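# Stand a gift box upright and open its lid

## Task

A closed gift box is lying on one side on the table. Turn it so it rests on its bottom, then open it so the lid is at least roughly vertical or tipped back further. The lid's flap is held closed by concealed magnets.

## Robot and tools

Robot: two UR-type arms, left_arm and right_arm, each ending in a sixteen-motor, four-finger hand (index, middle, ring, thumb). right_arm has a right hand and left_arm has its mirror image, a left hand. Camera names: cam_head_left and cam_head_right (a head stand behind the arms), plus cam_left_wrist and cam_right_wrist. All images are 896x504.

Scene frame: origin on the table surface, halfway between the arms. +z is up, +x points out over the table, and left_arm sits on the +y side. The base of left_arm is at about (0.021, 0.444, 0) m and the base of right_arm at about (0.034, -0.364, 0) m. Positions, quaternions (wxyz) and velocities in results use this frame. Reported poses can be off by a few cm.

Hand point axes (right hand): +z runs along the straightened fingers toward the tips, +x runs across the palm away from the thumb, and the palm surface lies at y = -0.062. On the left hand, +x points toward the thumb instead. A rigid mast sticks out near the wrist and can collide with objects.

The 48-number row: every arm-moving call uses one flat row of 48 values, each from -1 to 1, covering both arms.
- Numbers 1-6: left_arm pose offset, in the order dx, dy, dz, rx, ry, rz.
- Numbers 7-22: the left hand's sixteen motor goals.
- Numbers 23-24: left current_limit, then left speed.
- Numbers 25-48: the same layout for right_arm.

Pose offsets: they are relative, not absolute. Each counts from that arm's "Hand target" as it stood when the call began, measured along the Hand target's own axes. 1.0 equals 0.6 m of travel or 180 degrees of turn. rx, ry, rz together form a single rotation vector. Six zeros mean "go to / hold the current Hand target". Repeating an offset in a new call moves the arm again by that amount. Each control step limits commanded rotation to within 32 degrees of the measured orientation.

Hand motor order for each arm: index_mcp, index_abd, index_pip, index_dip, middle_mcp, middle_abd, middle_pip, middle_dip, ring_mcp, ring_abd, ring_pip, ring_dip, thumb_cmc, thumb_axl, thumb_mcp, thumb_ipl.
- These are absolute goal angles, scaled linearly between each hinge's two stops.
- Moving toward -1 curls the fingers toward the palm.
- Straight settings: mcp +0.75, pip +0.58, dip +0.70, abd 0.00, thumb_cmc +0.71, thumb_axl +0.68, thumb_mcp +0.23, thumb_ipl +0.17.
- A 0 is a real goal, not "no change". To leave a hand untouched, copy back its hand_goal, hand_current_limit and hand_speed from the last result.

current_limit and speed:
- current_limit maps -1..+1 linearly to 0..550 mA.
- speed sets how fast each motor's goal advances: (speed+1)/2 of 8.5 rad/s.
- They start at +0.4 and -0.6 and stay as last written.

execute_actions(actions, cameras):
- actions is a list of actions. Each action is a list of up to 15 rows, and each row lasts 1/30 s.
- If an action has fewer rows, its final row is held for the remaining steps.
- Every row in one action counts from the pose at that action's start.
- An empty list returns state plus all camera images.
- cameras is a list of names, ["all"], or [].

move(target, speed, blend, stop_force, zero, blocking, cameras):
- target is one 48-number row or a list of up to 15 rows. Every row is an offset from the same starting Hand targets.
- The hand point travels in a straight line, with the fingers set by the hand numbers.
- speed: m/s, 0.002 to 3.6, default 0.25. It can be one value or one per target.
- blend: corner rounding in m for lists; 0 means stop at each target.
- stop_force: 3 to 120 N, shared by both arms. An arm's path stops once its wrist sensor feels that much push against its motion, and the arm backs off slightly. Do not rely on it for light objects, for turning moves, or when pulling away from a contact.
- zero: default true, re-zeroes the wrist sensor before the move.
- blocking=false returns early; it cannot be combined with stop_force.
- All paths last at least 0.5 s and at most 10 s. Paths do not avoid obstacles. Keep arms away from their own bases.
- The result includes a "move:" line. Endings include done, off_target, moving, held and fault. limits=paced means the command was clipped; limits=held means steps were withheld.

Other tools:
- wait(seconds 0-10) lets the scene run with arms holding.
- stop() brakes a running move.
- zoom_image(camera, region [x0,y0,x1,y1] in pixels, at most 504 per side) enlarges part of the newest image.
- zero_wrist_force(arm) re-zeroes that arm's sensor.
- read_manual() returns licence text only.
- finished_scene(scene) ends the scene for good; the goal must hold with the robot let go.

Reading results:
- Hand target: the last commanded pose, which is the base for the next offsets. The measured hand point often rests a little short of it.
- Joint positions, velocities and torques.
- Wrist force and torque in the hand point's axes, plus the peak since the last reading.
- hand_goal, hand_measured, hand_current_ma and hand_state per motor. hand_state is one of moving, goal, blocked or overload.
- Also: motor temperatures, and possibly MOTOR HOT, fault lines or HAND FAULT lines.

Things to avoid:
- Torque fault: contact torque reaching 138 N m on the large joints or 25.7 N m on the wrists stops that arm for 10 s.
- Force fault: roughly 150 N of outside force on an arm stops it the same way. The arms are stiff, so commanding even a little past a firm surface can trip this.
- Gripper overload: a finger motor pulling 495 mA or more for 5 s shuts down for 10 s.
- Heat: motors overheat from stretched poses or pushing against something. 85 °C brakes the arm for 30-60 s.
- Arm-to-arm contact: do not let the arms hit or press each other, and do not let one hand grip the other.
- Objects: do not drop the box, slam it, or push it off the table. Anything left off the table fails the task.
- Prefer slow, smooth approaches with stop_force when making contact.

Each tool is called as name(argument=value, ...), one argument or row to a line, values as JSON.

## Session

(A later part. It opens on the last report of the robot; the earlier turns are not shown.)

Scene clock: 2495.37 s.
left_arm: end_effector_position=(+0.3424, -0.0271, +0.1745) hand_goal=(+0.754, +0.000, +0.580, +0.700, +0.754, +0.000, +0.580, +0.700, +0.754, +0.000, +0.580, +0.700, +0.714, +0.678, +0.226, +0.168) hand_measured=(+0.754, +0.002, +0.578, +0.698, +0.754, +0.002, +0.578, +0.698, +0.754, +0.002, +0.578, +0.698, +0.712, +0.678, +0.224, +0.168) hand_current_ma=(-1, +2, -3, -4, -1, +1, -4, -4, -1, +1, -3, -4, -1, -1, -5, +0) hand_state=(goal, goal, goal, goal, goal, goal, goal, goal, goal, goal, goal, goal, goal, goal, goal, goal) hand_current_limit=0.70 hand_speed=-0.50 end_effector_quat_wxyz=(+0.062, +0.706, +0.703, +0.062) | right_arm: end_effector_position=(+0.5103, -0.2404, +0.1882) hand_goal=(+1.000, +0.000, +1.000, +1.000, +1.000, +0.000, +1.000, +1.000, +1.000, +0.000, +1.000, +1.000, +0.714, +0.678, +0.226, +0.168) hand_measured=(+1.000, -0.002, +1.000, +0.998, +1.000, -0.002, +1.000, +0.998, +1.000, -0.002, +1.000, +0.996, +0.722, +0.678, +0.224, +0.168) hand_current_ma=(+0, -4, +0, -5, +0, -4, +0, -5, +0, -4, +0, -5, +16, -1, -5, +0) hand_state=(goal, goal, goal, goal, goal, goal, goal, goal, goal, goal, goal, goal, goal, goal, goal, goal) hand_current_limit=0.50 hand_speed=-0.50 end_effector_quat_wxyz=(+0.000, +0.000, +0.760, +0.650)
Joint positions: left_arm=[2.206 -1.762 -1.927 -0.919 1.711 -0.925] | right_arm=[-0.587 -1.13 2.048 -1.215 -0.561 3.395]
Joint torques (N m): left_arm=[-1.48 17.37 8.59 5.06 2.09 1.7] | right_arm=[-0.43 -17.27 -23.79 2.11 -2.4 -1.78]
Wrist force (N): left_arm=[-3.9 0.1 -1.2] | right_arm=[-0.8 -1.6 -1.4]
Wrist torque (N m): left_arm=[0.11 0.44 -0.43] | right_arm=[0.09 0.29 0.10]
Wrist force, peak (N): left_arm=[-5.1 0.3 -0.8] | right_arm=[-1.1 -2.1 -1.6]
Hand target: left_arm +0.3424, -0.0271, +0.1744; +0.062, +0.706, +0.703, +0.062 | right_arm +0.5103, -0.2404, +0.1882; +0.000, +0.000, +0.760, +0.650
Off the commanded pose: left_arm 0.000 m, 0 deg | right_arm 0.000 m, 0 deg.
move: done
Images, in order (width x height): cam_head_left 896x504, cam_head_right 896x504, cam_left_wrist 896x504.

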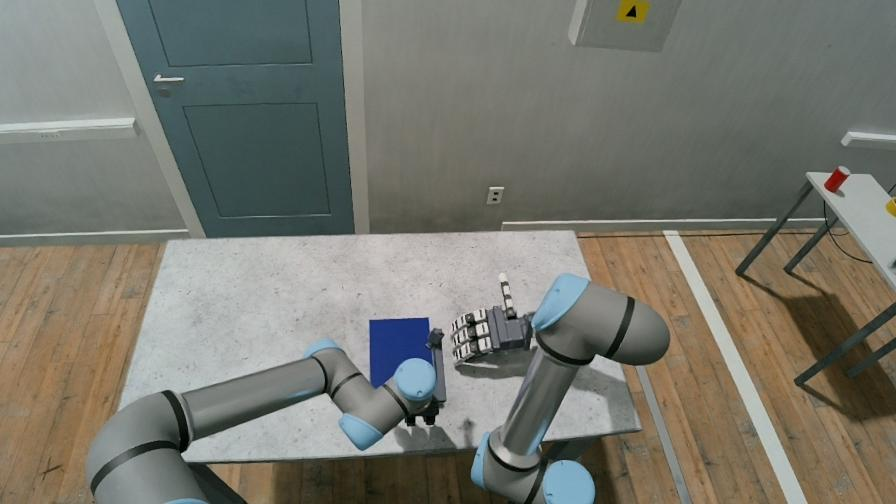

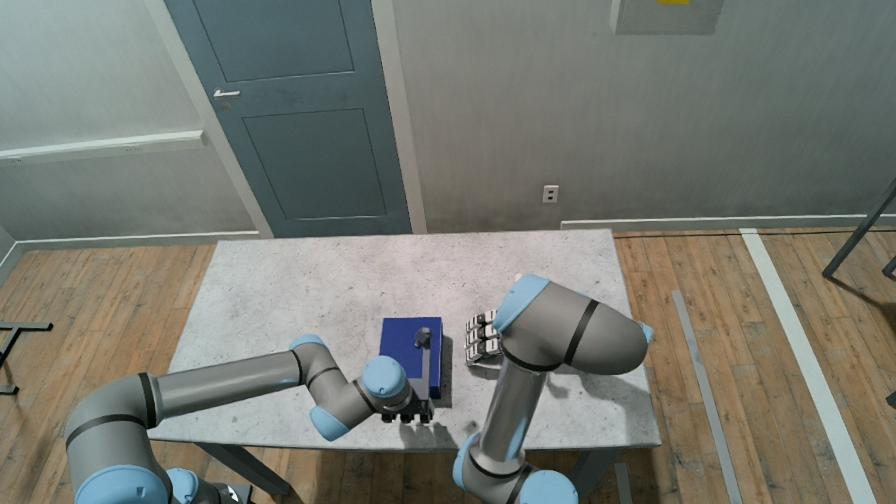

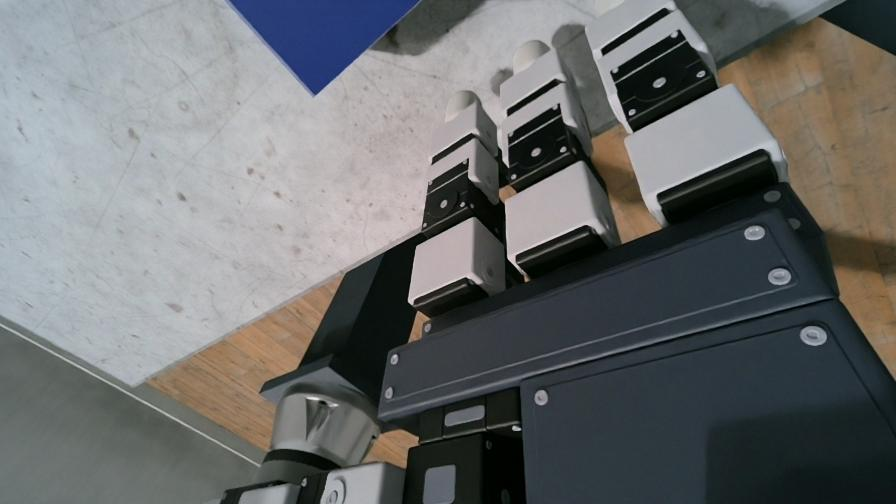

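move(
  target=[0,-0.0061,0.0345,0,0,0,0.754,0,0.58,0.7,0.754,0,0.58,0.7,0.754,0,0.58,0.7,0.714,0.678,0.226,0.168,0.7,-0.5,0,0,0,0,0,0,1.0,0,1,1,1.0,0,1,1,1.0,0,1,1,0.714,0.678,0.226,0.168,0.5,-0.5],
  speed=0.1,
)

move(
  target=[0,0.1313,0.0232,0,0,0,0.754,0,0.58,0.7,0.754,0,0.58,0.7,0.754,0,0.58,0.7,0.714,0.678,0.226,0.168,0.7,-0.5,0,0,0,0,0,0,1.0,0,1,1,1.0,0,1,1,1.0,0,1,1,0.714,0.678,0.226,0.168,0.5,-0.5],
  speed=0.012,
  stop_force=3,
  cameras=["cam_head_right","cam_left_wrist"],
)

zoom_image(
  camera="cam_left_wrist",
  region=[140, 0, 600, 220],
)

Scene clock: 2509.10 s.
left_arm: end_effector_position=(+0.3423, -0.0271, +0.1535) hand_goal=(+0.754, +0.000, +0.580, +0.700, +0.754, +0.000, +0.580, +0.700, +0.754, +0.000, +0.580, +0.700, +0.714, +0.678, +0.226, +0.168) hand_measured=(+0.754, +0.002, +0.578, +0.698, +0.754, +0.002, +0.578, +0.698, +0.754, +0.002, +0.578, +0.698, +0.712, +0.678, +0.224, +0.168) hand_current_ma=(-1, +2, -3, -4, -1, +1, -4, -4, -1, +1, -3, -4, -1, -1, -5, +0) hand_state=(goal, goal, goal, goal, goal, goal, goal, goal, goal, goal, goal, goal, goal, goal, goal, goal) hand_current_limit=0.70 hand_speed=-0.50 end_effector_quat_wxyz=(+0.062, +0.706, +0.703, +0.062) | right_arm: end_effector_position=(+0.5103, -0.2404, +0.1882) hand_goal=(+1.000, +0.000, +1.000, +1.000, +1.000, +0.000, +1.000, +1.000, +1.000, +0.000, +1.000, +1.000, +0.714, +0.678, +0.226, +0.168) hand_measured=(+1.000, -0.002, +1.000, +0.998, +1.000, -0.002, +1.000, +0.998, +1.000, -0.002, +1.000, +0.996, +0.722, +0.678, +0.224, +0.168) hand_current_ma=(+0, -4, +0, -5, +0, -4, +0, -5, +0, -4, +0, -5, +16, -1, -5, +0) hand_state=(goal, goal, goal, goal, goal, goal, goal, goal, goal, goal, goal, goal, goal, goal, goal, goal) hand_current_limit=0.50 hand_speed=-0.50 end_effector_quat_wxyz=(+0.000, +0.000, +0.760, +0.650)
Joint positions: left_arm=[2.206 -1.791 -1.955 -0.862 1.711 -0.925] | right_arm=[-0.587 -1.13 2.048 -1.215 -0.561 3.395]
Joint torques (N m): left_arm=[-6.78 19.64 7.06 5.13 0.3 -0.22] | right_arm=[0.19 -17.52 -23.84 2.16 -2.41 -1.98]
Wrist force (N): left_arm=[-3.7 0.2 -1.2] | right_arm=[-0.9 -1.7 -1.4]
Wrist torque (N m): left_arm=[0.12 0.43 -0.44] | right_arm=[0.08 0.30 0.08]
Wrist force, peak (N): left_arm=[-4.0 0.2 -1.5] | right_arm=[-1.2 -2.1 -1.4]
Hand target: left_arm +0.3423, -0.0271, +0.1534; +0.062, +0.706, +0.703, +0.062 | right_arm +0.5103, -0.2404, +0.1882; +0.000, +0.000, +0.760, +0.650
Off the commanded pose: left_arm 0.000 m, 0 deg | right_arm 0.000 m, 0 deg.
move: done

Scene clock: 2516.73 s.
left_arm: end_effector_position=(+0.4223, -0.0275, +0.1533) hand_goal=(+0.754, +0.000, +0.580, +0.700, +0.754, +0.000, +0.580, +0.700, +0.754, +0.000, +0.580, +0.700, +0.714, +0.678, +0.226, +0.168) hand_measured=(+0.764, +0.002, +0.584, +0.700, +0.762, +0.002, +0.584, +0.700, +0.762, +0.002, +0.582, +0.700, +0.712, +0.678, +0.224, +0.168) hand_current_ma=(+22, +2, +7, +1, +16, +1, +6, +0, +14, +1, +3, +0, -1, -1, -5, +0) hand_state=(goal, goal, goal, goal, goal, goal, goal, goal, goal, goal, goal, goal, goal, goal, goal, goal) hand_current_limit=0.70 hand_speed=-0.50 end_effector_quat_wxyz=(+0.062, +0.706, +0.703, +0.062) | right_arm: end_effector_position=(+0.5103, -0.2404, +0.1882) hand_goal=(+1.000, +0.000, +1.000, +1.000, +1.000, +0.000, +1.000, +1.000, +1.000, +0.000, +1.000, +1.000, +0.714, +0.678, +0.226, +0.168) hand_measured=(+1.000, -0.002, +1.000, +0.998, +1.000, -0.002, +1.000, +0.998, +1.000, -0.002, +1.000, +0.996, +0.722, +0.678, +0.224, +0.168) hand_current_ma=(+0, -4, +0, -5, +0, -4, +0, -5, +0, -4, +0, -5, +16, -1, -5, +0) hand_state=(goal, goal, goal, goal, goal, goal, goal, goal, goal, goal, goal, goal, goal, goal, goal, goal) hand_current_limit=0.50 hand_speed=-0.50 end_effector_quat_wxyz=(+0.000, +0.000, +0.760, +0.650)
Joint positions: left_arm=[2.321 -1.868 -1.857 -0.867 1.698 -0.809] | right_arm=[-0.587 -1.13 2.048 -1.215 -0.561 3.395]
Joint torques (N m): left_arm=[7.95 21.77 30.38 1.1 -1.16 1.85] | right_arm=[0.23 -17.44 -24.2 2.14 -2.32 -1.85]
Wrist force (N): left_arm=[-3.9 -0.8 -3.0] | right_arm=[-0.7 -1.9 -1.4]
Wrist torque (N m): left_arm=[0.35 0.44 -0.44] | right_arm=[0.06 0.28 0.10]
Wrist force, peak (N): left_arm=[-4.3 -0.7 -3.2] | right_arm=[-0.9 -2.0 -1.7]
Hand target: left_arm +0.4223, -0.0275, +0.1533; +0.062, +0.706, +0.703, +0.062 | right_arm +0.5103, -0.2404, +0.1882; +0.000, +0.000, +0.760, +0.650
Off the commanded pose: left_arm 0.000 m, 0 deg | right_arm 0.000 m, 0 deg.
move: done
Images, in order (width x height): cam_head_right 896x504, cam_left_wrist 896x504.

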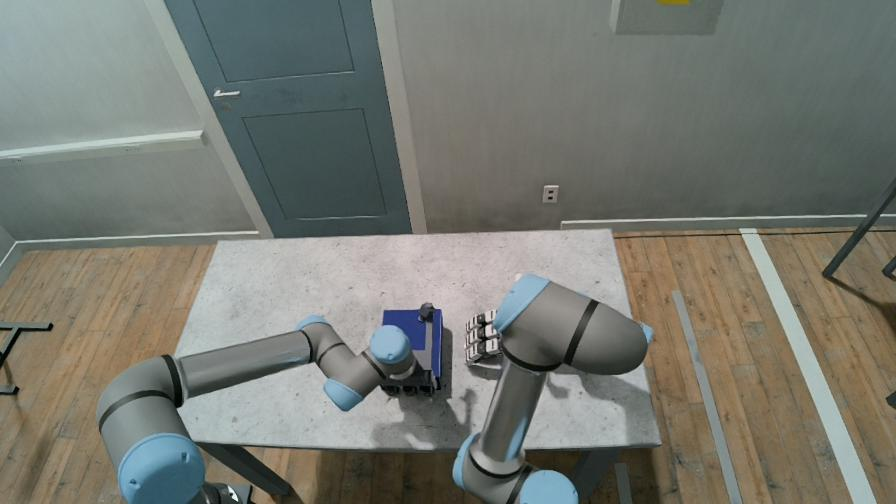

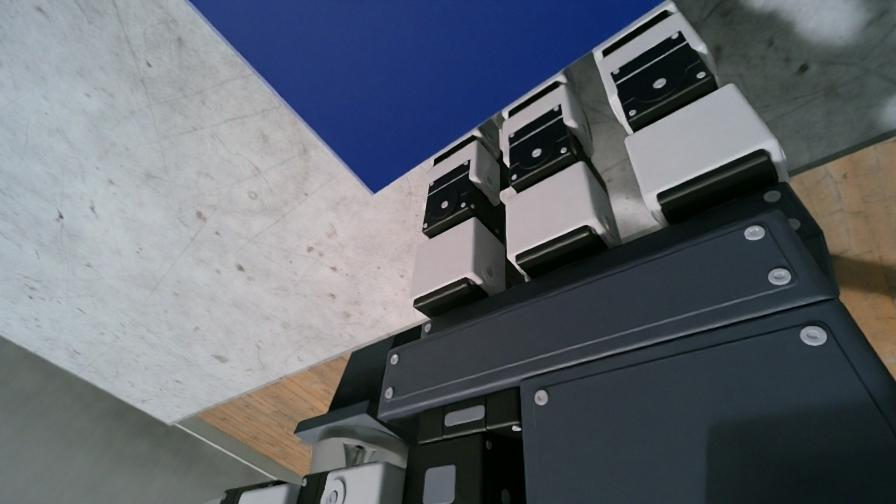

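Scaled by 1.096 from the camera's 896x504 image, which has a finer 1280x720 frame.

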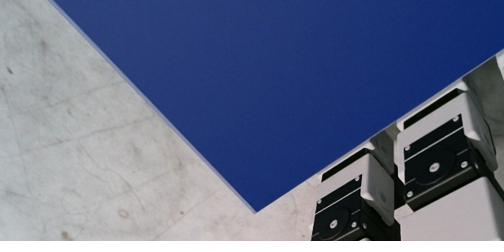

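move(
  target=[0,-0.0087,0.0493,0,0,0,0.754,0,0.58,0.7,0.754,0,0.58,0.7,0.754,0,0.58,0.7,0.714,0.678,0.226,0.168,0.9,-0.5,0,0,0,0,0,0,1.0,0,1,1,1.0,0,1,1,1.0,0,1,1,0.714,0.678,0.226,0.168,0.5,-0.5],
  speed=0.01,
  stop_force=12,
  cameras=["cam_head_right","cam_left_wrist"],
)

Scene clock: 2537.43 s.
left_arm: end_effector_position=(+0.4224, -0.0275, +0.1344) hand_goal=(+0.754, +0.000, +0.580, +0.700, +0.754, +0.000, +0.580, +0.700, +0.754, +0.000, +0.580, +0.700, +0.714, +0.678, +0.226, +0.168) hand_measured=(+0.764, +0.004, +0.586, +0.702, +0.762, +0.002, +0.584, +0.702, +0.762, +0.002, +0.582, +0.700, +0.712, +0.678, +0.224, +0.168) hand_current_ma=(+23, +4, +9, +2, +17, +3, +8, +1, +14, +4, +4, +1, -1, -1, -5, +0) hand_state=(goal, goal, goal, goal, goal, goal, goal, goal, goal, goal, goal, goal, goal, goal, goal, goal) hand_current_limit=0.90 hand_speed=-0.50 end_effector_quat_wxyz=(+0.062, +0.706, +0.703, +0.062) | right_arm: end_effector_position=(+0.5103, -0.2404, +0.1882) hand_goal=(+1.000, +0.000, +1.000, +1.000, +1.000, +0.000, +1.000, +1.000, +1.000, +0.000, +1.000, +1.000, +0.714, +0.678, +0.226, +0.168) hand_measured=(+1.000, -0.002, +1.000, +0.998, +1.000, -0.002, +1.000, +0.998, +1.000, -0.002, +1.000, +0.996, +0.722, +0.678, +0.224, +0.168) hand_current_ma=(+0, -4, +0, -5, +0, -4, +0, -5, +0, -4, +0, -5, +16, -1, -5, +0) hand_state=(goal, goal, goal, goal, goal, goal, goal, goal, goal, goal, goal, goal, goal, goal, goal, goal) hand_current_limit=0.50 hand_speed=-0.50 end_effector_quat_wxyz=(+0.000, +0.000, +0.760, +0.650)
Joint positions: left_arm=[2.321 -1.895 -1.878 -0.819 1.698 -0.809] | right_arm=[-0.587 -1.13 2.048 -1.215 -0.561 3.395]
Joint torques (N m): left_arm=[7.42 41.17 23.62 -0.25 -0.96 1.46] | right_arm=[0.08 -17.4 -23.2 2.09 -2.4 -1.72]
Wrist force (N): left_arm=[-3.9 -0.3 -15.0] | right_arm=[-0.9 -1.8 -1.4]
Wrist torque (N m): left_arm=[1.23 0.32 -0.42] | right_arm=[0.08 0.31 0.09]
Wrist force, peak (N): left_arm=[-4.2 -0.1 -25.5] | right_arm=[-1.1 -2.3 -1.5]
Hand target: left_arm +0.4224, -0.0275, +0.1344; +0.062, +0.706, +0.703, +0.062 (not the last commanded pose) | right_arm +0.5103, -0.2404, +0.1882; +0.000, +0.000, +0.760, +0.650
Off the commanded pose: left_arm 0.011 m, 0 deg | right_arm 0.000 m, 0 deg.
move: contact (left_arm)
Images, in order (width x height): cam_head_right 896x504, cam_left_wrist 896x504.

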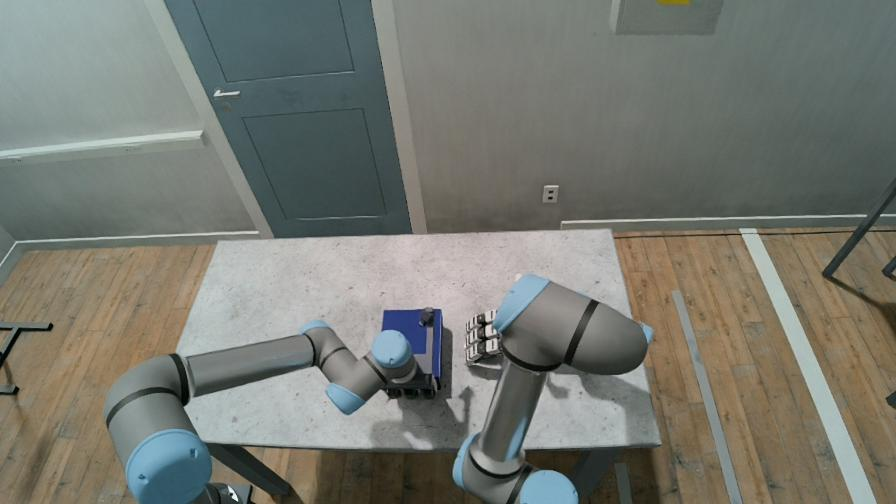

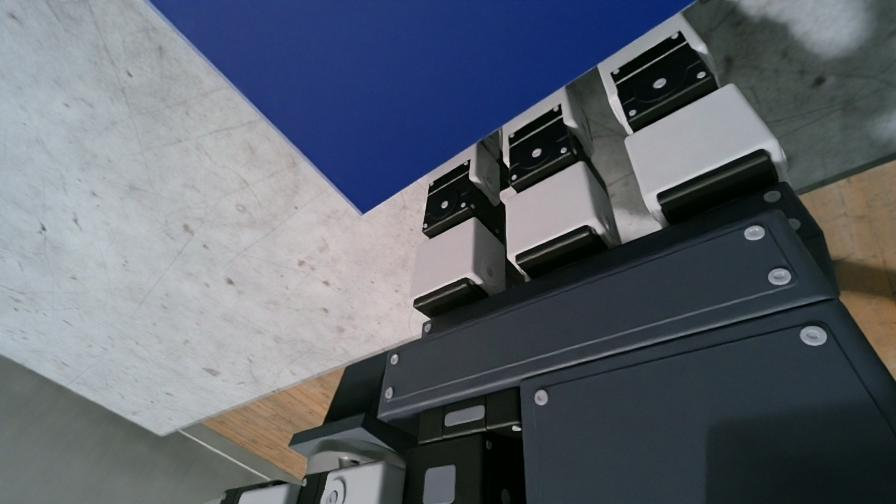

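move(
  target=[
    [0,0.0026,-0.0148,0,0,0,0.754,0,0.58,0.7,0.754,0,0.58,0.7,0.754,0,0.58,0.7,0.714,0.678,0.226,0.168,0.9,-0.5,0,0,0,0,0,0,1.0,0,1,1,1.0,0,1,1,1.0,0,1,1,0.714,0.678,0.226,0.168,0.5,-0.5],
    [0,-0.0202,-0.0322,-0.0556,0,0,0.754,0,0.58,0.7,0.754,0,0.58,0.7,0.754,0,0.58,0.7,0.714,0.678,0.226,0.168,0.9,-0.5,0,0,0,0,0,0,1.0,0,1,1,1.0,0,1,1,1.0,0,1,1,0.714,0.678,0.226,0.168,0.5,-0.5],
  ],
  speed=0.05,
)

move(
  target=[0,0.0235,0.0085,0,0,0,0.754,0,0.58,0.7,0.754,0,0.58,0.7,0.754,0,0.58,0.7,0.714,0.678,0.226,0.168,0.9,-0.5,0,0,0,0,0,0,1.0,0,1,1,1.0,0,1,1,1.0,0,1,1,0.714,0.678,0.226,0.168,0.5,-0.5],
  speed=0.01,
  stop_force=3,
)

move(
  target=[0,-0.0085,0.0235,0,0,0,0.754,0,0.58,0.7,0.754,0,0.58,0.7,0.754,0,0.58,0.7,0.714,0.678,0.226,0.168,0.9,-0.5,0,0,0,0,0,0,1.0,0,1,1,1.0,0,1,1,1.0,0,1,1,0.714,0.678,0.226,0.168,0.5,-0.5],
  speed=0.01,
  stop_force=12,
  cameras=["cam_head_right","cam_left_wrist"],
)

Scene clock: 2565.50 s.
left_arm: end_effector_position=(+0.4071, -0.0275, +0.1513) hand_goal=(+0.754, +0.000, +0.580, +0.700, +0.754, +0.000, +0.580, +0.700, +0.754, +0.000, +0.580, +0.700, +0.714, +0.678, +0.226, +0.168) hand_measured=(+0.766, +0.002, +0.586, +0.702, +0.762, +0.002, +0.584, +0.702, +0.760, +0.002, +0.582, +0.700, +0.714, +0.678, +0.224, +0.168) hand_current_ma=(+26, +2, +9, +2, +18, +2, +8, +1, +13, +2, +4, +1, +1, -1, -5, +0) hand_state=(goal, goal, goal, goal, goal, goal, goal, goal, goal, goal, goal, goal, goal, goal, goal, goal) hand_current_limit=0.90 hand_speed=-0.50 end_effector_quat_wxyz=(+0.123, +0.698, +0.695, +0.123) | right_arm: end_effector_position=(+0.5103, -0.2404, +0.1882) hand_goal=(+1.000, +0.000, +1.000, +1.000, +1.000, +0.000, +1.000, +1.000, +1.000, +0.000, +1.000, +1.000, +0.714, +0.678, +0.226, +0.168) hand_measured=(+1.000, -0.002, +1.000, +0.998, +1.000, -0.002, +1.000, +0.998, +1.000, -0.002, +1.000, +0.996, +0.722, +0.678, +0.224, +0.168) hand_current_ma=(+0, -4, +0, -5, +0, -4, +0, -5, +0, -4, +0, -5, +16, -1, -5, +0) hand_state=(goal, goal, goal, goal, goal, goal, goal, goal, goal, goal, goal, goal, goal, goal, goal, goal) hand_current_limit=0.50 hand_speed=-0.50 end_effector_quat_wxyz=(+0.000, +0.000, +0.760, +0.650)
Joint positions: left_arm=[2.251 -1.88 -1.959 -0.648 1.839 -0.856] | right_arm=[-0.587 -1.13 2.048 -1.215 -0.561 3.395]
Joint torques (N m): left_arm=[-4.36 21.64 8.11 5.65 2.56 -1] | right_arm=[0.71 -17.94 -23.58 2.09 -2.31 -1.6]
Wrist force (N): left_arm=[-3.9 -1.1 -1.1] | right_arm=[-0.7 -2.1 -1.4]
Wrist torque (N m): left_arm=[0.24 0.47 -0.29] | right_arm=[0.03 0.29 0.09]
Wrist force, peak (N): left_arm=[-4.1 0.2 -15.9] | right_arm=[-0.8 -2.2 -1.6]
Hand target: left_arm +0.4071, -0.0275, +0.1513; +0.123, +0.698, +0.695, +0.123 | right_arm +0.5103, -0.2404, +0.1882; +0.000, +0.000, +0.760, +0.650
Off the commanded pose: left_arm 0.000 m, 0 deg | right_arm 0.000 m, 0 deg.
move: done

Scene clock: 2567.93 s.
left_arm: end_effector_position=(+0.4221, -0.0275, +0.1514) hand_goal=(+0.754, +0.000, +0.580, +0.700, +0.754, +0.000, +0.580, +0.700, +0.754, +0.000, +0.580, +0.700, +0.714, +0.678, +0.226, +0.168) hand_measured=(+0.766, +0.002, +0.586, +0.702, +0.762, +0.002, +0.584, +0.702, +0.760, +0.002, +0.582, +0.700, +0.714, +0.678, +0.224, +0.168) hand_current_ma=(+26, +2, +9, +2, +18, +2, +8, +1, +13, +2, +4, +1, +1, -1, -5, +0) hand_state=(goal, goal, goal, goal, goal, goal, goal, goal, goal, goal, goal, goal, goal, goal, goal, goal) hand_current_limit=0.90 hand_speed=-0.50 end_effector_quat_wxyz=(+0.123, +0.698, +0.695, +0.123) | right_arm: end_effector_position=(+0.5103, -0.2404, +0.1882) hand_goal=(+1.000, +0.000, +1.000, +1.000, +1.000, +0.000, +1.000, +1.000, +1.000, +0.000, +1.000, +1.000, +0.714, +0.678, +0.226, +0.168) hand_measured=(+1.000, -0.002, +1.000, +0.998, +1.000, -0.002, +1.000, +0.998, +1.000, -0.002, +1.000, +0.996, +0.722, +0.678, +0.224, +0.168) hand_current_ma=(+0, -4, +0, -5, +0, -4, +0, -5, +0, -4, +0, -5, +16, -1, -5, +0) hand_state=(goal, goal, goal, goal, goal, goal, goal, goal, goal, goal, goal, goal, goal, goal, goal, goal) hand_current_limit=0.50 hand_speed=-0.50 end_effector_quat_wxyz=(+0.000, +0.000, +0.760, +0.650)
Joint positions: left_arm=[2.273 -1.894 -1.94 -0.647 1.835 -0.834] | right_arm=[-0.587 -1.13 2.048 -1.215 -0.561 3.395]
Joint torques (N m): left_arm=[7.7 23.95 27.78 5.67 -0.89 1.72] | right_arm=[0.67 -18.58 -23.33 1.99 -2.25 -1.52]
Wrist force (N): left_arm=[-4.1 -1.0 -0.8] | right_arm=[-0.6 -1.9 -1.3]
Wrist torque (N m): left_arm=[0.20 0.49 -0.48] | right_arm=[0.07 0.28 0.11]
Wrist force, peak (N): left_arm=[-4.3 -0.5 -2.7] | right_arm=[-1.0 -2.1 -1.5]
Hand target: left_arm +0.4221, -0.0275, +0.1514; +0.123, +0.698, +0.695, +0.123 | right_arm +0.5103, -0.2404, +0.1882; +0.000, +0.000, +0.760, +0.650
Off the commanded pose: left_arm 0.000 m, 0 deg | right_arm 0.000 m, 0 deg.
move: done

Scene clock: 2570.17 s.
left_arm: end_effector_position=(+0.4221, -0.0275, +0.1428) hand_goal=(+0.754, +0.000, +0.580, +0.700, +0.754, +0.000, +0.580, +0.700, +0.754, +0.000, +0.580, +0.700, +0.714, +0.678, +0.226, +0.168) hand_measured=(+0.766, +0.002, +0.586, +0.702, +0.762, +0.002, +0.584, +0.702, +0.760, +0.002, +0.582, +0.700, +0.714, +0.678, +0.224, +0.168) hand_current_ma=(+26, +3, +9, +4, +17, +3, +8, +2, +12, +3, +4, +1, +1, -1, -5, +0) hand_state=(goal, goal, goal, goal, goal, goal, goal, goal, goal, goal, goal, goal, goal, goal, goal, goal) hand_current_limit=0.90 hand_speed=-0.50 end_effector_quat_wxyz=(+0.123, +0.698, +0.695, +0.123) | right_arm: end_effector_position=(+0.5103, -0.2404, +0.1882) hand_goal=(+1.000, +0.000, +1.000, +1.000, +1.000, +0.000, +1.000, +1.000, +1.000, +0.000, +1.000, +1.000, +0.714, +0.678, +0.226, +0.168) hand_measured=(+1.000, -0.002, +1.000, +0.998, +1.000, -0.002, +1.000, +0.998, +1.000, -0.002, +1.000, +0.996, +0.722, +0.678, +0.224, +0.168) hand_current_ma=(+0, -4, +0, -5, +0, -4, +0, -5, +0, -4, +0, -5, +16, -1, -5, +0) hand_state=(goal, goal, goal, goal, goal, goal, goal, goal, goal, goal, goal, goal, goal, goal, goal, goal) hand_current_limit=0.50 hand_speed=-0.50 end_effector_quat_wxyz=(+0.000, +0.000, +0.760, +0.650)
Joint positions: left_arm=[2.273 -1.908 -1.948 -0.624 1.835 -0.834] | right_arm=[-0.587 -1.13 2.048 -1.215 -0.561 3.395]
Joint torques (N m): left_arm=[7.21 42.92 24.13 0.39 -0.89 1.46] | right_arm=[0.75 -18.23 -23.34 2.1 -2.28 -1.46]
Wrist force (N): left_arm=[-3.7 -0.2 -12.9] | right_arm=[-0.8 -2.0 -1.5]
Wrist torque (N m): left_arm=[1.11 0.57 -0.44] | right_arm=[0.07 0.30 0.09]
Wrist force, peak (N): left_arm=[-3.9 0.7 -23.1] | right_arm=[-1.0 -2.1 -1.3]
Hand target: left_arm +0.4221, -0.0275, +0.1428; +0.123, +0.698, +0.695, +0.123 (not the last commanded pose) | right_arm +0.5103, -0.2404, +0.1882; +0.000, +0.000, +0.760, +0.650
Off the commanded pose: left_arm 0.006 m, 0 deg | right_arm 0.000 m, 0 deg.
move: contact (left_arm)
Images, in order (width x height): cam_head_right 896x504, cam_left_wrist 896x504.

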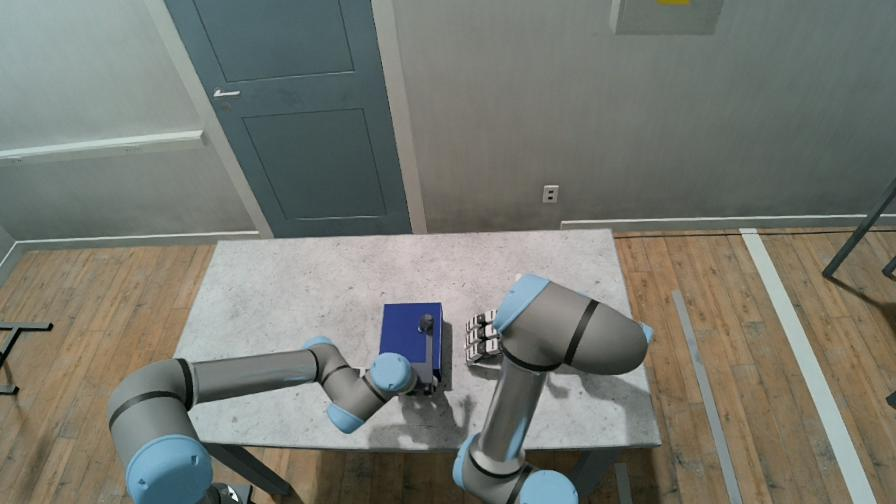

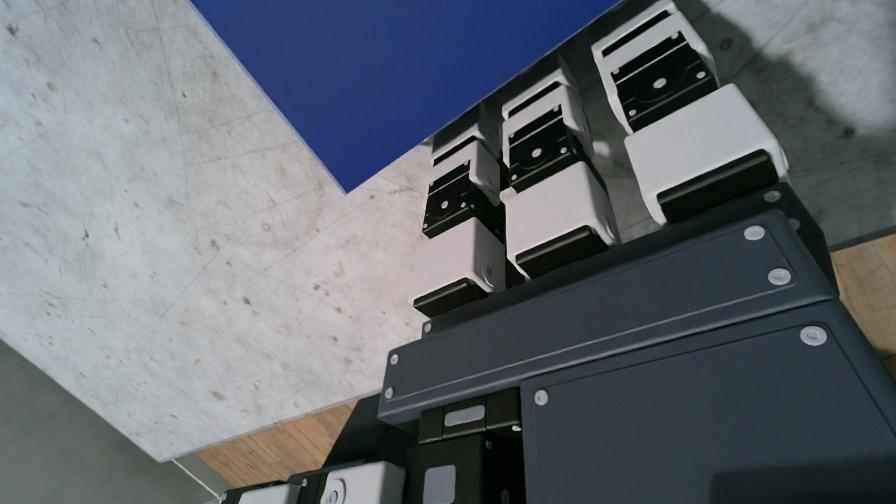

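move(
  target=[
    [0,0.0026,-0.0085,0,0,0,0.754,0,0.58,0.7,0.754,0,0.58,0.7,0.754,0,0.58,0.7,0.714,0.678,0.226,0.168,0.9,-0.5,0,0,0,0,0,0,1.0,0,1,1,1.0,0,1,1,1.0,0,1,1,0.714,0.678,0.226,0.168,0.5,-0.5],
    [0,-0.0288,-0.0199,0,0,0,0.754,0,0.58,0.7,0.754,0,0.58,0.7,0.754,0,0.58,0.7,0.714,0.678,0.226,0.168,0.9,-0.5,0,0,0,0,0,0,1.0,0,1,1,1.0,0,1,1,1.0,0,1,1,0.714,0.678,0.226,0.168,0.5,-0.5],
  ],
  speed=0.08,
)

move(
  target=[0,-0.0085,0.0235,0,0,0,0.754,0,0.58,0.7,0.754,0,0.58,0.7,0.754,0,0.58,0.7,0.714,0.678,0.226,0.168,0.9,-0.5,0,0,0,0,0,0,1.0,0,1,1,1.0,0,1,1,1.0,0,1,1,0.714,0.678,0.226,0.168,0.5,-0.5],
  speed=0.01,
  stop_force=12,
  cameras=["cam_head_right"],
)

Scene clock: 2588.83 s.
left_arm: end_effector_position=(+0.4020, -0.0275, +0.1481) hand_goal=(+0.754, +0.000, +0.580, +0.700, +0.754, +0.000, +0.580, +0.700, +0.754, +0.000, +0.580, +0.700, +0.714, +0.678, +0.226, +0.168) hand_measured=(+0.760, +0.002, +0.584, +0.702, +0.760, +0.002, +0.584, +0.702, +0.760, +0.002, +0.582, +0.700, +0.714, +0.678, +0.224, +0.168) hand_current_ma=(+12, +2, +5, +4, +11, +2, +6, +2, +12, +3, +4, +1, +1, -1, -5, +0) hand_state=(goal, goal, goal, goal, goal, goal, goal, goal, goal, goal, goal, goal, goal, goal, goal, goal) hand_current_limit=0.90 hand_speed=-0.50 end_effector_quat_wxyz=(+0.123, +0.698, +0.695, +0.123) | right_arm: end_effector_position=(+0.5103, -0.2404, +0.1882) hand_goal=(+1.000, +0.000, +1.000, +1.000, +1.000, +0.000, +1.000, +1.000, +1.000, +0.000, +1.000, +1.000, +0.714, +0.678, +0.226, +0.168) hand_measured=(+1.000, -0.002, +1.000, +0.998, +1.000, -0.002, +1.000, +0.998, +1.000, -0.002, +1.000, +0.996, +0.722, +0.678, +0.224, +0.168) hand_current_ma=(+0, -4, +0, -5, +0, -4, +0, -5, +0, -4, +0, -5, +16, -1, -5, +0) hand_state=(goal, goal, goal, goal, goal, goal, goal, goal, goal, goal, goal, goal, goal, goal, goal, goal) hand_current_limit=0.50 hand_speed=-0.50 end_effector_quat_wxyz=(+0.000, +0.000, +0.760, +0.650)
Joint positions: left_arm=[2.244 -1.88 -1.968 -0.64 1.841 -0.864] | right_arm=[-0.587 -1.13 2.048 -1.215 -0.561 3.395]
Joint torques (N m): left_arm=[-5.77 48.98 6.11 0.94 2.36 -1.07] | right_arm=[0.67 -17.6 -23.17 2.01 -2.22 -1.5]
Wrist force (N): left_arm=[-4.1 0.5 -1.1] | right_arm=[-0.8 -1.9 -1.3]
Wrist torque (N m): left_arm=[0.15 0.49 -0.34] | right_arm=[0.06 0.29 0.09]
Wrist force, peak (N): left_arm=[-4.3 0.6 -13.9] | right_arm=[-0.9 -1.9 -1.9]
Hand target: left_arm +0.4018, -0.0275, +0.1481; +0.123, +0.698, +0.695, +0.123 | right_arm +0.5103, -0.2404, +0.1882; +0.000, +0.000, +0.760, +0.650
Off the commanded pose: left_arm 0.000 m, 0 deg | right_arm 0.000 m, 0 deg.
move: done

Scene clock: 2590.73 s.
left_arm: end_effector_position=(+0.4018, -0.0275, +0.1425) hand_goal=(+0.754, +0.000, +0.580, +0.700, +0.754, +0.000, +0.580, +0.700, +0.754, +0.000, +0.580, +0.700, +0.714, +0.678, +0.226, +0.168) hand_measured=(+0.760, +0.004, +0.584, +0.702, +0.760, +0.004, +0.584, +0.702, +0.760, +0.004, +0.582, +0.700, +0.714, +0.678, +0.224, +0.168) hand_current_ma=(+10, +4, +5, +4, +10, +5, +6, +2, +11, +5, +4, +1, +1, -1, -5, +0) hand_state=(goal, goal, goal, goal, goal, goal, goal, goal, goal, goal, goal, goal, goal, goal, goal, goal) hand_current_limit=0.90 hand_speed=-0.50 end_effector_quat_wxyz=(+0.123, +0.698, +0.695, +0.123) | right_arm: end_effector_position=(+0.5103, -0.2404, +0.1882) hand_goal=(+1.000, +0.000, +1.000, +1.000, +1.000, +0.000, +1.000, +1.000, +1.000, +0.000, +1.000, +1.000, +0.714, +0.678, +0.226, +0.168) hand_measured=(+1.000, -0.002, +1.000, +0.998, +1.000, -0.002, +1.000, +0.998, +1.000, -0.002, +1.000, +0.996, +0.722, +0.678, +0.224, +0.168) hand_current_ma=(+0, -4, +0, -5, +0, -4, +0, -5, +0, -4, +0, -5, +16, -1, -5, +0) hand_state=(goal, goal, goal, goal, goal, goal, goal, goal, goal, goal, goal, goal, goal, goal, goal, goal) hand_current_limit=0.50 hand_speed=-0.50 end_effector_quat_wxyz=(+0.000, +0.000, +0.760, +0.650)
Joint positions: left_arm=[2.243 -1.89 -1.974 -0.625 1.841 -0.864] | right_arm=[-0.587 -1.13 2.048 -1.215 -0.561 3.395]
Joint torques (N m): left_arm=[6.66 40.82 24.12 0.06 0.57 -1] | right_arm=[0.89 -18.21 -23.38 2.05 -2.19 -1.37]
Wrist force (N): left_arm=[-3.7 0.6 -14.2] | right_arm=[-0.8 -2.0 -1.6]
Wrist torque (N m): left_arm=[1.27 0.29 -0.31] | right_arm=[0.08 0.31 0.09]
Wrist force, peak (N): left_arm=[-3.8 1.0 -23.8] | right_arm=[-1.2 -2.0 -1.4]
Hand target: left_arm +0.4018, -0.0275, +0.1425; +0.123, +0.698, +0.695, +0.123 (not the last commanded pose) | right_arm +0.5103, -0.2404, +0.1882; +0.000, +0.000, +0.760, +0.650
Off the commanded pose: left_arm 0.009 m, 0 deg | right_arm 0.000 m, 0 deg.
move: contact (left_arm)
Images, in order (width x height): cam_head_right 896x504.

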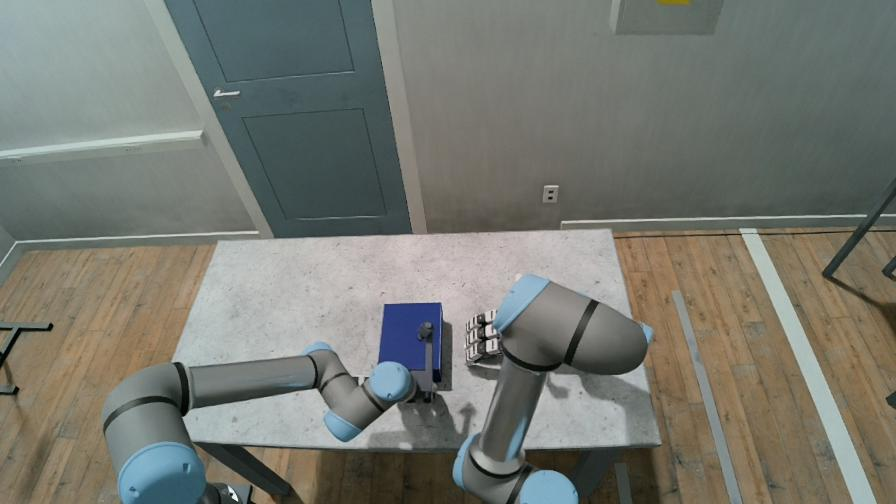

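move(
  target=[
    [0,0.0026,-0.0139,0,0,0,0.754,0,0.58,0.7,0.754,0,0.58,0.7,0.754,0,0.58,0.7,0.714,0.678,0.226,0.168,0.9,-0.5,0,0,0,0,0,0,1.0,0,1,1,1.0,0,1,1,1.0,0,1,1,0.714,0.678,0.226,0.168,0.5,-0.5],
    [0,0.0379,-0.0011,0,0,0,0.754,0,0.58,0.7,0.754,0,0.58,0.7,0.754,0,0.58,0.7,0.714,0.678,0.226,0.168,0.9,-0.5,0,0,0,0,0,0,1.0,0,1,1,1.0,0,1,1,1.0,0,1,1,0.714,0.678,0.226,0.168,0.5,-0.5],
  ],
  speed=[0.08,0.02],
)

move(
  target=[0,-0.0085,0.0235,0,0,0,0.754,0,0.58,0.7,0.754,0,0.58,0.7,0.754,0,0.58,0.7,0.714,0.678,0.226,0.168,0.9,-0.5,0,0,0,0,0,0,1.0,0,1,1,1.0,0,1,1,1.0,0,1,1,0.714,0.678,0.226,0.168,0.5,-0.5],
  speed=0.01,
  stop_force=12,
)

move(
  target=[
    [0,0,0,0,0,0,0.754,0,0.58,0.7,0.754,0,0.58,0.7,0.754,0,0.58,0.7,0.714,0.678,0.226,0.168,0.9,-0.5,0.0583,0,0,0,0,0,1.0,0,1,0.7,1.0,0,1,0.7,1.0,0,1,0.7,-0.4,0.678,0.226,0.168,0.7,-0.5],
    [0,0,0,0,0,0,0.754,0,0.58,0.7,0.754,0,0.58,0.7,0.754,0,0.58,0.7,0.714,0.678,0.226,0.168,0.9,-0.5,0.0583,-0.007,0.065,0,0,0,1.0,0,1,0.7,1.0,0,1,0.7,1.0,0,1,0.7,-0.4,0.678,0.226,0.168,0.7,-0.5],
  ],
  speed=0.1,
  cameras=["cam_right_wrist","cam_head_right"],
)

Scene clock: 2625.47 s.
left_arm: end_effector_position=(+0.4227, -0.0276, +0.1509) hand_goal=(+0.754, +0.000, +0.580, +0.700, +0.754, +0.000, +0.580, +0.700, +0.754, +0.000, +0.580, +0.700, +0.714, +0.678, +0.226, +0.168) hand_measured=(+0.766, +0.002, +0.584, +0.702, +0.762, +0.002, +0.584, +0.702, +0.760, +0.002, +0.582, +0.700, +0.714, +0.678, +0.224, +0.168) hand_current_ma=(+26, +2, +8, +4, +17, +2, +6, +2, +11, +3, +4, +1, +1, -1, -5, +0) hand_state=(goal, goal, goal, goal, goal, goal, goal, goal, goal, goal, goal, goal, goal, goal, goal, goal) hand_current_limit=0.90 hand_speed=-0.50 end_effector_quat_wxyz=(+0.123, +0.698, +0.695, +0.123) | right_arm: end_effector_position=(+0.5103, -0.2404, +0.1882) hand_goal=(+1.000, +0.000, +1.000, +1.000, +1.000, +0.000, +1.000, +1.000, +1.000, +0.000, +1.000, +1.000, +0.714, +0.678, +0.226, +0.168) hand_measured=(+1.000, -0.002, +1.000, +0.998, +1.000, -0.002, +1.000, +0.998, +1.000, -0.002, +1.000, +0.996, +0.722, +0.678, +0.224, +0.168) hand_current_ma=(+0, -4, +0, -5, +0, -4, +0, -5, +0, -4, +0, -5, +16, -1, -5, +0) hand_state=(goal, goal, goal, goal, goal, goal, goal, goal, goal, goal, goal, goal, goal, goal, goal, goal) hand_current_limit=0.50 hand_speed=-0.50 end_effector_quat_wxyz=(+0.000, +0.000, +0.760, +0.650)
Joint positions: left_arm=[2.274 -1.895 -1.94 -0.645 1.834 -0.833] | right_arm=[-0.587 -1.13 2.048 -1.215 -0.561 3.395]
Joint torques (N m): left_arm=[7.56 22.42 28.73 5.3 -0.93 1.81] | right_arm=[0.46 -17.93 -23.13 2.06 -2.22 -1.33]
Wrist force (N): left_arm=[-4.1 -0.9 -2.4] | right_arm=[-0.7 -1.9 -1.6]
Wrist torque (N m): left_arm=[0.29 0.48 -0.48] | right_arm=[0.07 0.29 0.10]
Wrist force, peak (N): left_arm=[-4.2 0.9 -15.3] | right_arm=[-0.8 -2.3 -1.4]
Hand target: left_arm +0.4229, -0.0276, +0.1509; +0.123, +0.698, +0.695, +0.123 | right_arm +0.5103, -0.2404, +0.1882; +0.000, +0.000, +0.760, +0.650
Off the commanded pose: left_arm 0.000 m, 0 deg | right_arm 0.000 m, 0 deg.
move: done

Scene clock: 2627.63 s.
left_arm: end_effector_position=(+0.4230, -0.0276, +0.1428) hand_goal=(+0.754, +0.000, +0.580, +0.700, +0.754, +0.000, +0.580, +0.700, +0.754, +0.000, +0.580, +0.700, +0.714, +0.678, +0.226, +0.168) hand_measured=(+0.766, +0.002, +0.584, +0.702, +0.762, +0.004, +0.584, +0.702, +0.760, +0.002, +0.582, +0.700, +0.714, +0.678, +0.224, +0.168) hand_current_ma=(+25, +3, +8, +4, +17, +4, +6, +2, +10, +4, +4, +1, +1, -1, -5, +0) hand_state=(goal, goal, goal, goal, goal, goal, goal, goal, goal, goal, goal, goal, goal, goal, goal, goal) hand_current_limit=0.90 hand_speed=-0.50 end_effector_quat_wxyz=(+0.123, +0.698, +0.695, +0.123) | right_arm: end_effector_position=(+0.5103, -0.2404, +0.1882) hand_goal=(+1.000, +0.000, +1.000, +1.000, +1.000, +0.000, +1.000, +1.000, +1.000, +0.000, +1.000, +1.000, +0.714, +0.678, +0.226, +0.168) hand_measured=(+1.000, -0.002, +1.000, +0.998, +1.000, -0.002, +1.000, +0.998, +1.000, -0.002, +1.000, +0.996, +0.722, +0.678, +0.224, +0.168) hand_current_ma=(+0, -4, +0, -5, +0, -4, +0, -5, +0, -4, +0, -5, +16, -1, -5, +0) hand_state=(goal, goal, goal, goal, goal, goal, goal, goal, goal, goal, goal, goal, goal, goal, goal, goal) hand_current_limit=0.50 hand_speed=-0.50 end_effector_quat_wxyz=(+0.000, +0.000, +0.760, +0.650)
Joint positions: left_arm=[2.274 -1.909 -1.947 -0.624 1.834 -0.833] | right_arm=[-0.587 -1.13 2.048 -1.215 -0.561 3.395]
Joint torques (N m): left_arm=[8.12 41.71 24.48 0.43 -1.05 1.55] | right_arm=[0.69 -18.49 -23.47 2.03 -2.16 -1.23]
Wrist force (N): left_arm=[-3.9 0.3 -13.6] | right_arm=[-1.0 -1.8 -1.3]
Wrist torque (N m): left_arm=[1.14 0.62 -0.45] | right_arm=[0.07 0.33 0.07]
Wrist force, peak (N): left_arm=[-3.5 0.4 -22.4] | right_arm=[-1.0 -1.9 -1.7]
Hand target: left_arm +0.4230, -0.0276, +0.1428; +0.123, +0.698, +0.695, +0.123 (not the last commanded pose) | right_arm +0.5103, -0.2404, +0.1882; +0.000, +0.000, +0.760, +0.650
Off the commanded pose: left_arm 0.007 m, 0 deg | right_arm 0.000 m, 0 deg.
move: contact (left_arm)

Scene clock: 2629.50 s.
left_arm: end_effector_position=(+0.4230, -0.0276, +0.1428) hand_goal=(+0.754, +0.000, +0.580, +0.700, +0.754, +0.000, +0.580, +0.700, +0.754, +0.000, +0.580, +0.700, +0.714, +0.678, +0.226, +0.168) hand_measured=(+0.766, +0.002, +0.584, +0.702, +0.762, +0.004, +0.584, +0.702, +0.760, +0.002, +0.582, +0.700, +0.714, +0.678, +0.224, +0.168) hand_current_ma=(+25, +3, +8, +4, +17, +4, +6, +2, +10, +4, +4, +1, +1, -1, -5, +0) hand_state=(goal, goal, goal, goal, goal, goal, goal, goal, goal, goal, goal, goal, goal, goal, goal, goal) hand_current_limit=0.90 hand_speed=-0.50 end_effector_quat_wxyz=(+0.123, +0.698, +0.695, +0.123) | right_arm: end_effector_position=(+0.4753, -0.2026, +0.1780) hand_goal=(+1.000, +0.000, +1.000, +0.700, +1.000, +0.000, +1.000, +0.700, +1.000, +0.000, +1.000, +0.700, -0.400, +0.678, +0.226, +0.168) hand_measured=(+1.000, -0.002, +1.000, +0.704, +1.000, -0.002, +1.000, +0.704, +1.000, -0.002, +1.000, +0.704, -0.394, +0.678, +0.224, +0.168) hand_current_ma=(+0, -4, +0, +6, +0, -4, +0, +6, +0, -4, +0, +6, +14, -1, -5, +0) hand_state=(goal, goal, goal, goal, goal, goal, goal, goal, goal, goal, goal, goal, goal, goal, goal, goal) hand_current_limit=0.70 hand_speed=-0.50 end_effector_quat_wxyz=(+0.000, +0.000, +0.760, +0.650)
Joint positions: left_arm=[2.274 -1.909 -1.947 -0.624 1.834 -0.833] | right_arm=[-0.552 -1.179 2.181 -1.318 -0.527 3.416]
Joint torques (N m): left_arm=[7.27 43.07 23.62 2.62 -1.06 1.2] | right_arm=[7.19 -13.62 -2.49 -1.53 3.5 2.15]
Wrist force (N): left_arm=[-4.2 0.5 -14.2] | right_arm=[-0.8 -1.9 -1.3]
Wrist torque (N m): left_arm=[1.15 0.65 -0.47] | right_arm=[0.06 0.33 -0.09]
Wrist force, peak (N): left_arm=[-3.9 0.8 -14.3] | right_arm=[-0.9 -1.8 -2.4]
Hand target: left_arm +0.4230, -0.0276, +0.1428; +0.123, +0.698, +0.695, +0.123 | right_arm +0.4753, -0.2025, +0.1779; +0.000, +0.000, +0.760, +0.650
Off the commanded pose: left_arm 0.000 m, 0 deg | right_arm 0.000 m, 0 deg.
move: done
Images, in order (width x height): cam_head_right 896x504, cam_right_wrist 896x504.

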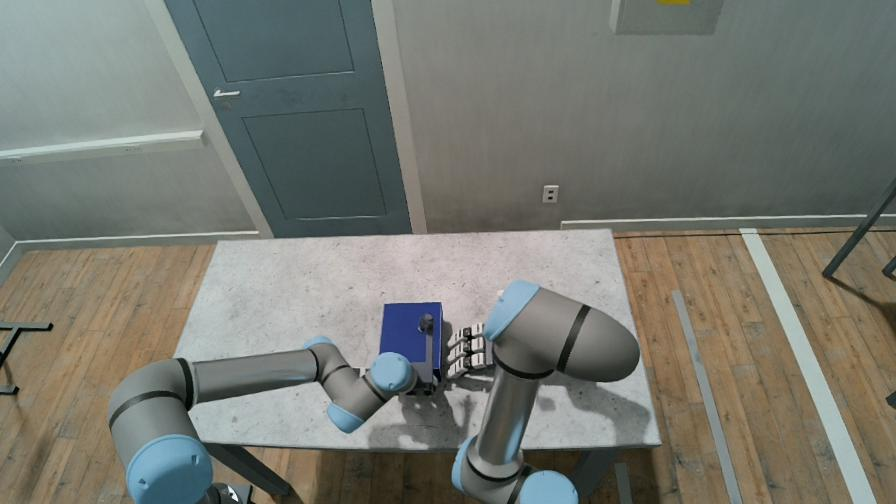

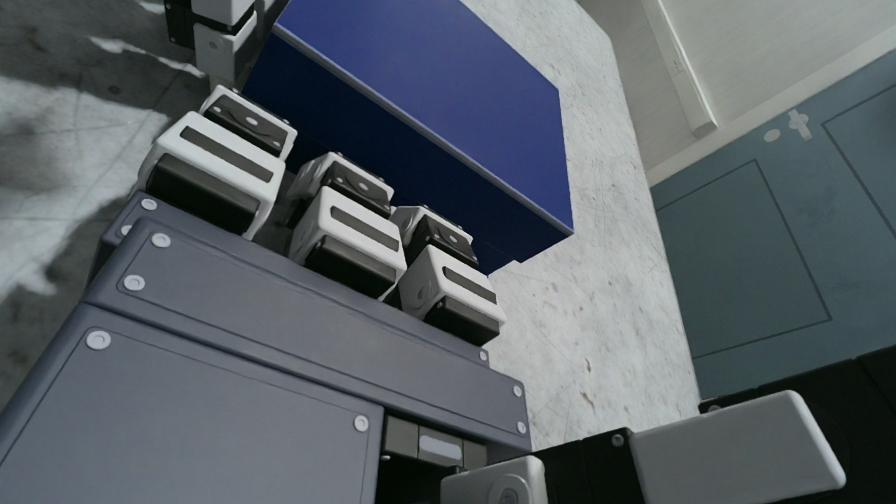

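move(
  target=[0,0,0,0,0,0,0.754,0,0.58,0.7,0.754,0,0.58,0.7,0.754,0,0.58,0.7,0.714,0.678,0.226,0.168,0.9,-0.5,0,0.0065,0.0412,0,0,0,1.0,0,1,0.7,1.0,0,1,0.7,1.0,0,1,0.7,-0.4,0.678,0.226,0.168,0.7,-0.5],
  speed=0.008,
  stop_force=3,
  cameras=["cam_right_wrist"],
)

zoom_image(
  camera="cam_right_wrist",
  region=[140, 0, 320, 120],
)

Scene clock: 2645.27 s.
left_arm: end_effector_position=(+0.4230, -0.0276, +0.1428) hand_goal=(+0.754, +0.000, +0.580, +0.700, +0.754, +0.000, +0.580, +0.700, +0.754, +0.000, +0.580, +0.700, +0.714, +0.678, +0.226, +0.168) hand_measured=(+0.766, +0.002, +0.584, +0.702, +0.762, +0.004, +0.584, +0.702, +0.760, +0.002, +0.582, +0.700, +0.714, +0.678, +0.224, +0.168) hand_current_ma=(+25, +3, +8, +4, +17, +4, +6, +2, +10, +4, +4, +1, +1, -1, -5, +0) hand_state=(goal, goal, goal, goal, goal, goal, goal, goal, goal, goal, goal, goal, goal, goal, goal, goal) hand_current_limit=0.90 hand_speed=-0.50 end_effector_quat_wxyz=(+0.123, +0.698, +0.695, +0.123) | right_arm: end_effector_position=(+0.4753, -0.1775, +0.1779) hand_goal=(+1.000, +0.000, +1.000, +0.700, +1.000, +0.000, +1.000, +0.700, +1.000, +0.000, +1.000, +0.700, -0.400, +0.678, +0.226, +0.168) hand_measured=(+1.000, -0.002, +1.000, +0.704, +1.000, -0.002, +1.000, +0.704, +1.000, -0.004, +1.000, +0.704, -0.394, +0.678, +0.224, +0.168) hand_current_ma=(+0, -4, +0, +6, +0, -4, +0, +6, +0, -4, +0, +6, +14, -1, -5, +0) hand_state=(goal, goal, goal, goal, goal, goal, goal, goal, goal, goal, goal, goal, goal, goal, goal, goal) hand_current_limit=0.70 hand_speed=-0.50 end_effector_quat_wxyz=(+0.000, +0.000, +0.760, +0.650)
Joint positions: left_arm=[2.274 -1.909 -1.947 -0.624 1.834 -0.833] | right_arm=[-0.496 -1.187 2.202 -1.363 -0.475 3.453]
Joint torques (N m): left_arm=[7.22 43.46 23.49 4.03 -0.71 0.08] | right_arm=[7.2 -38.35 -2.93 -1.67 3.58 2.22]
Wrist force (N): left_arm=[-3.5 0.3 -12.9] | right_arm=[-0.9 -2.3 -2.5]
Wrist torque (N m): left_arm=[1.15 0.58 -0.43] | right_arm=[0.24 0.38 -0.07]
Wrist force, peak (N): left_arm=[-3.7 0.5 -14.3] | right_arm=[-0.8 -2.3 -2.7]
Hand target: left_arm +0.4230, -0.0276, +0.1428; +0.123, +0.698, +0.695, +0.123 | right_arm +0.4753, -0.1775, +0.1779; +0.000, +0.000, +0.760, +0.650
Off the commanded pose: left_arm 0.000 m, 0 deg | right_arm 0.000 m, 0 deg.
move: done
Images, in order (width x height): cam_right_wrist 896x504.

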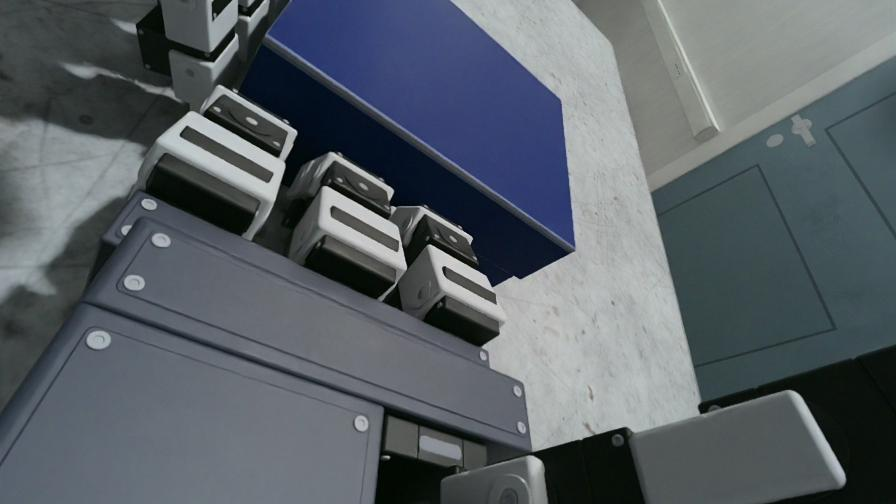

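Scaled by 2.800 from the camera's 896x504 image, which has a finer 1280x720 frame.

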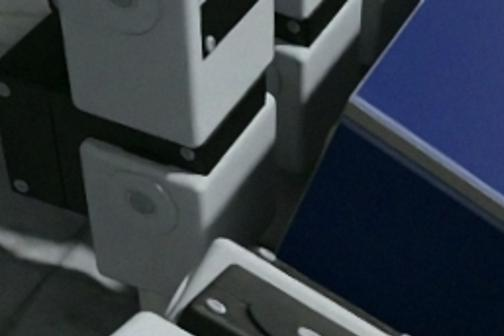

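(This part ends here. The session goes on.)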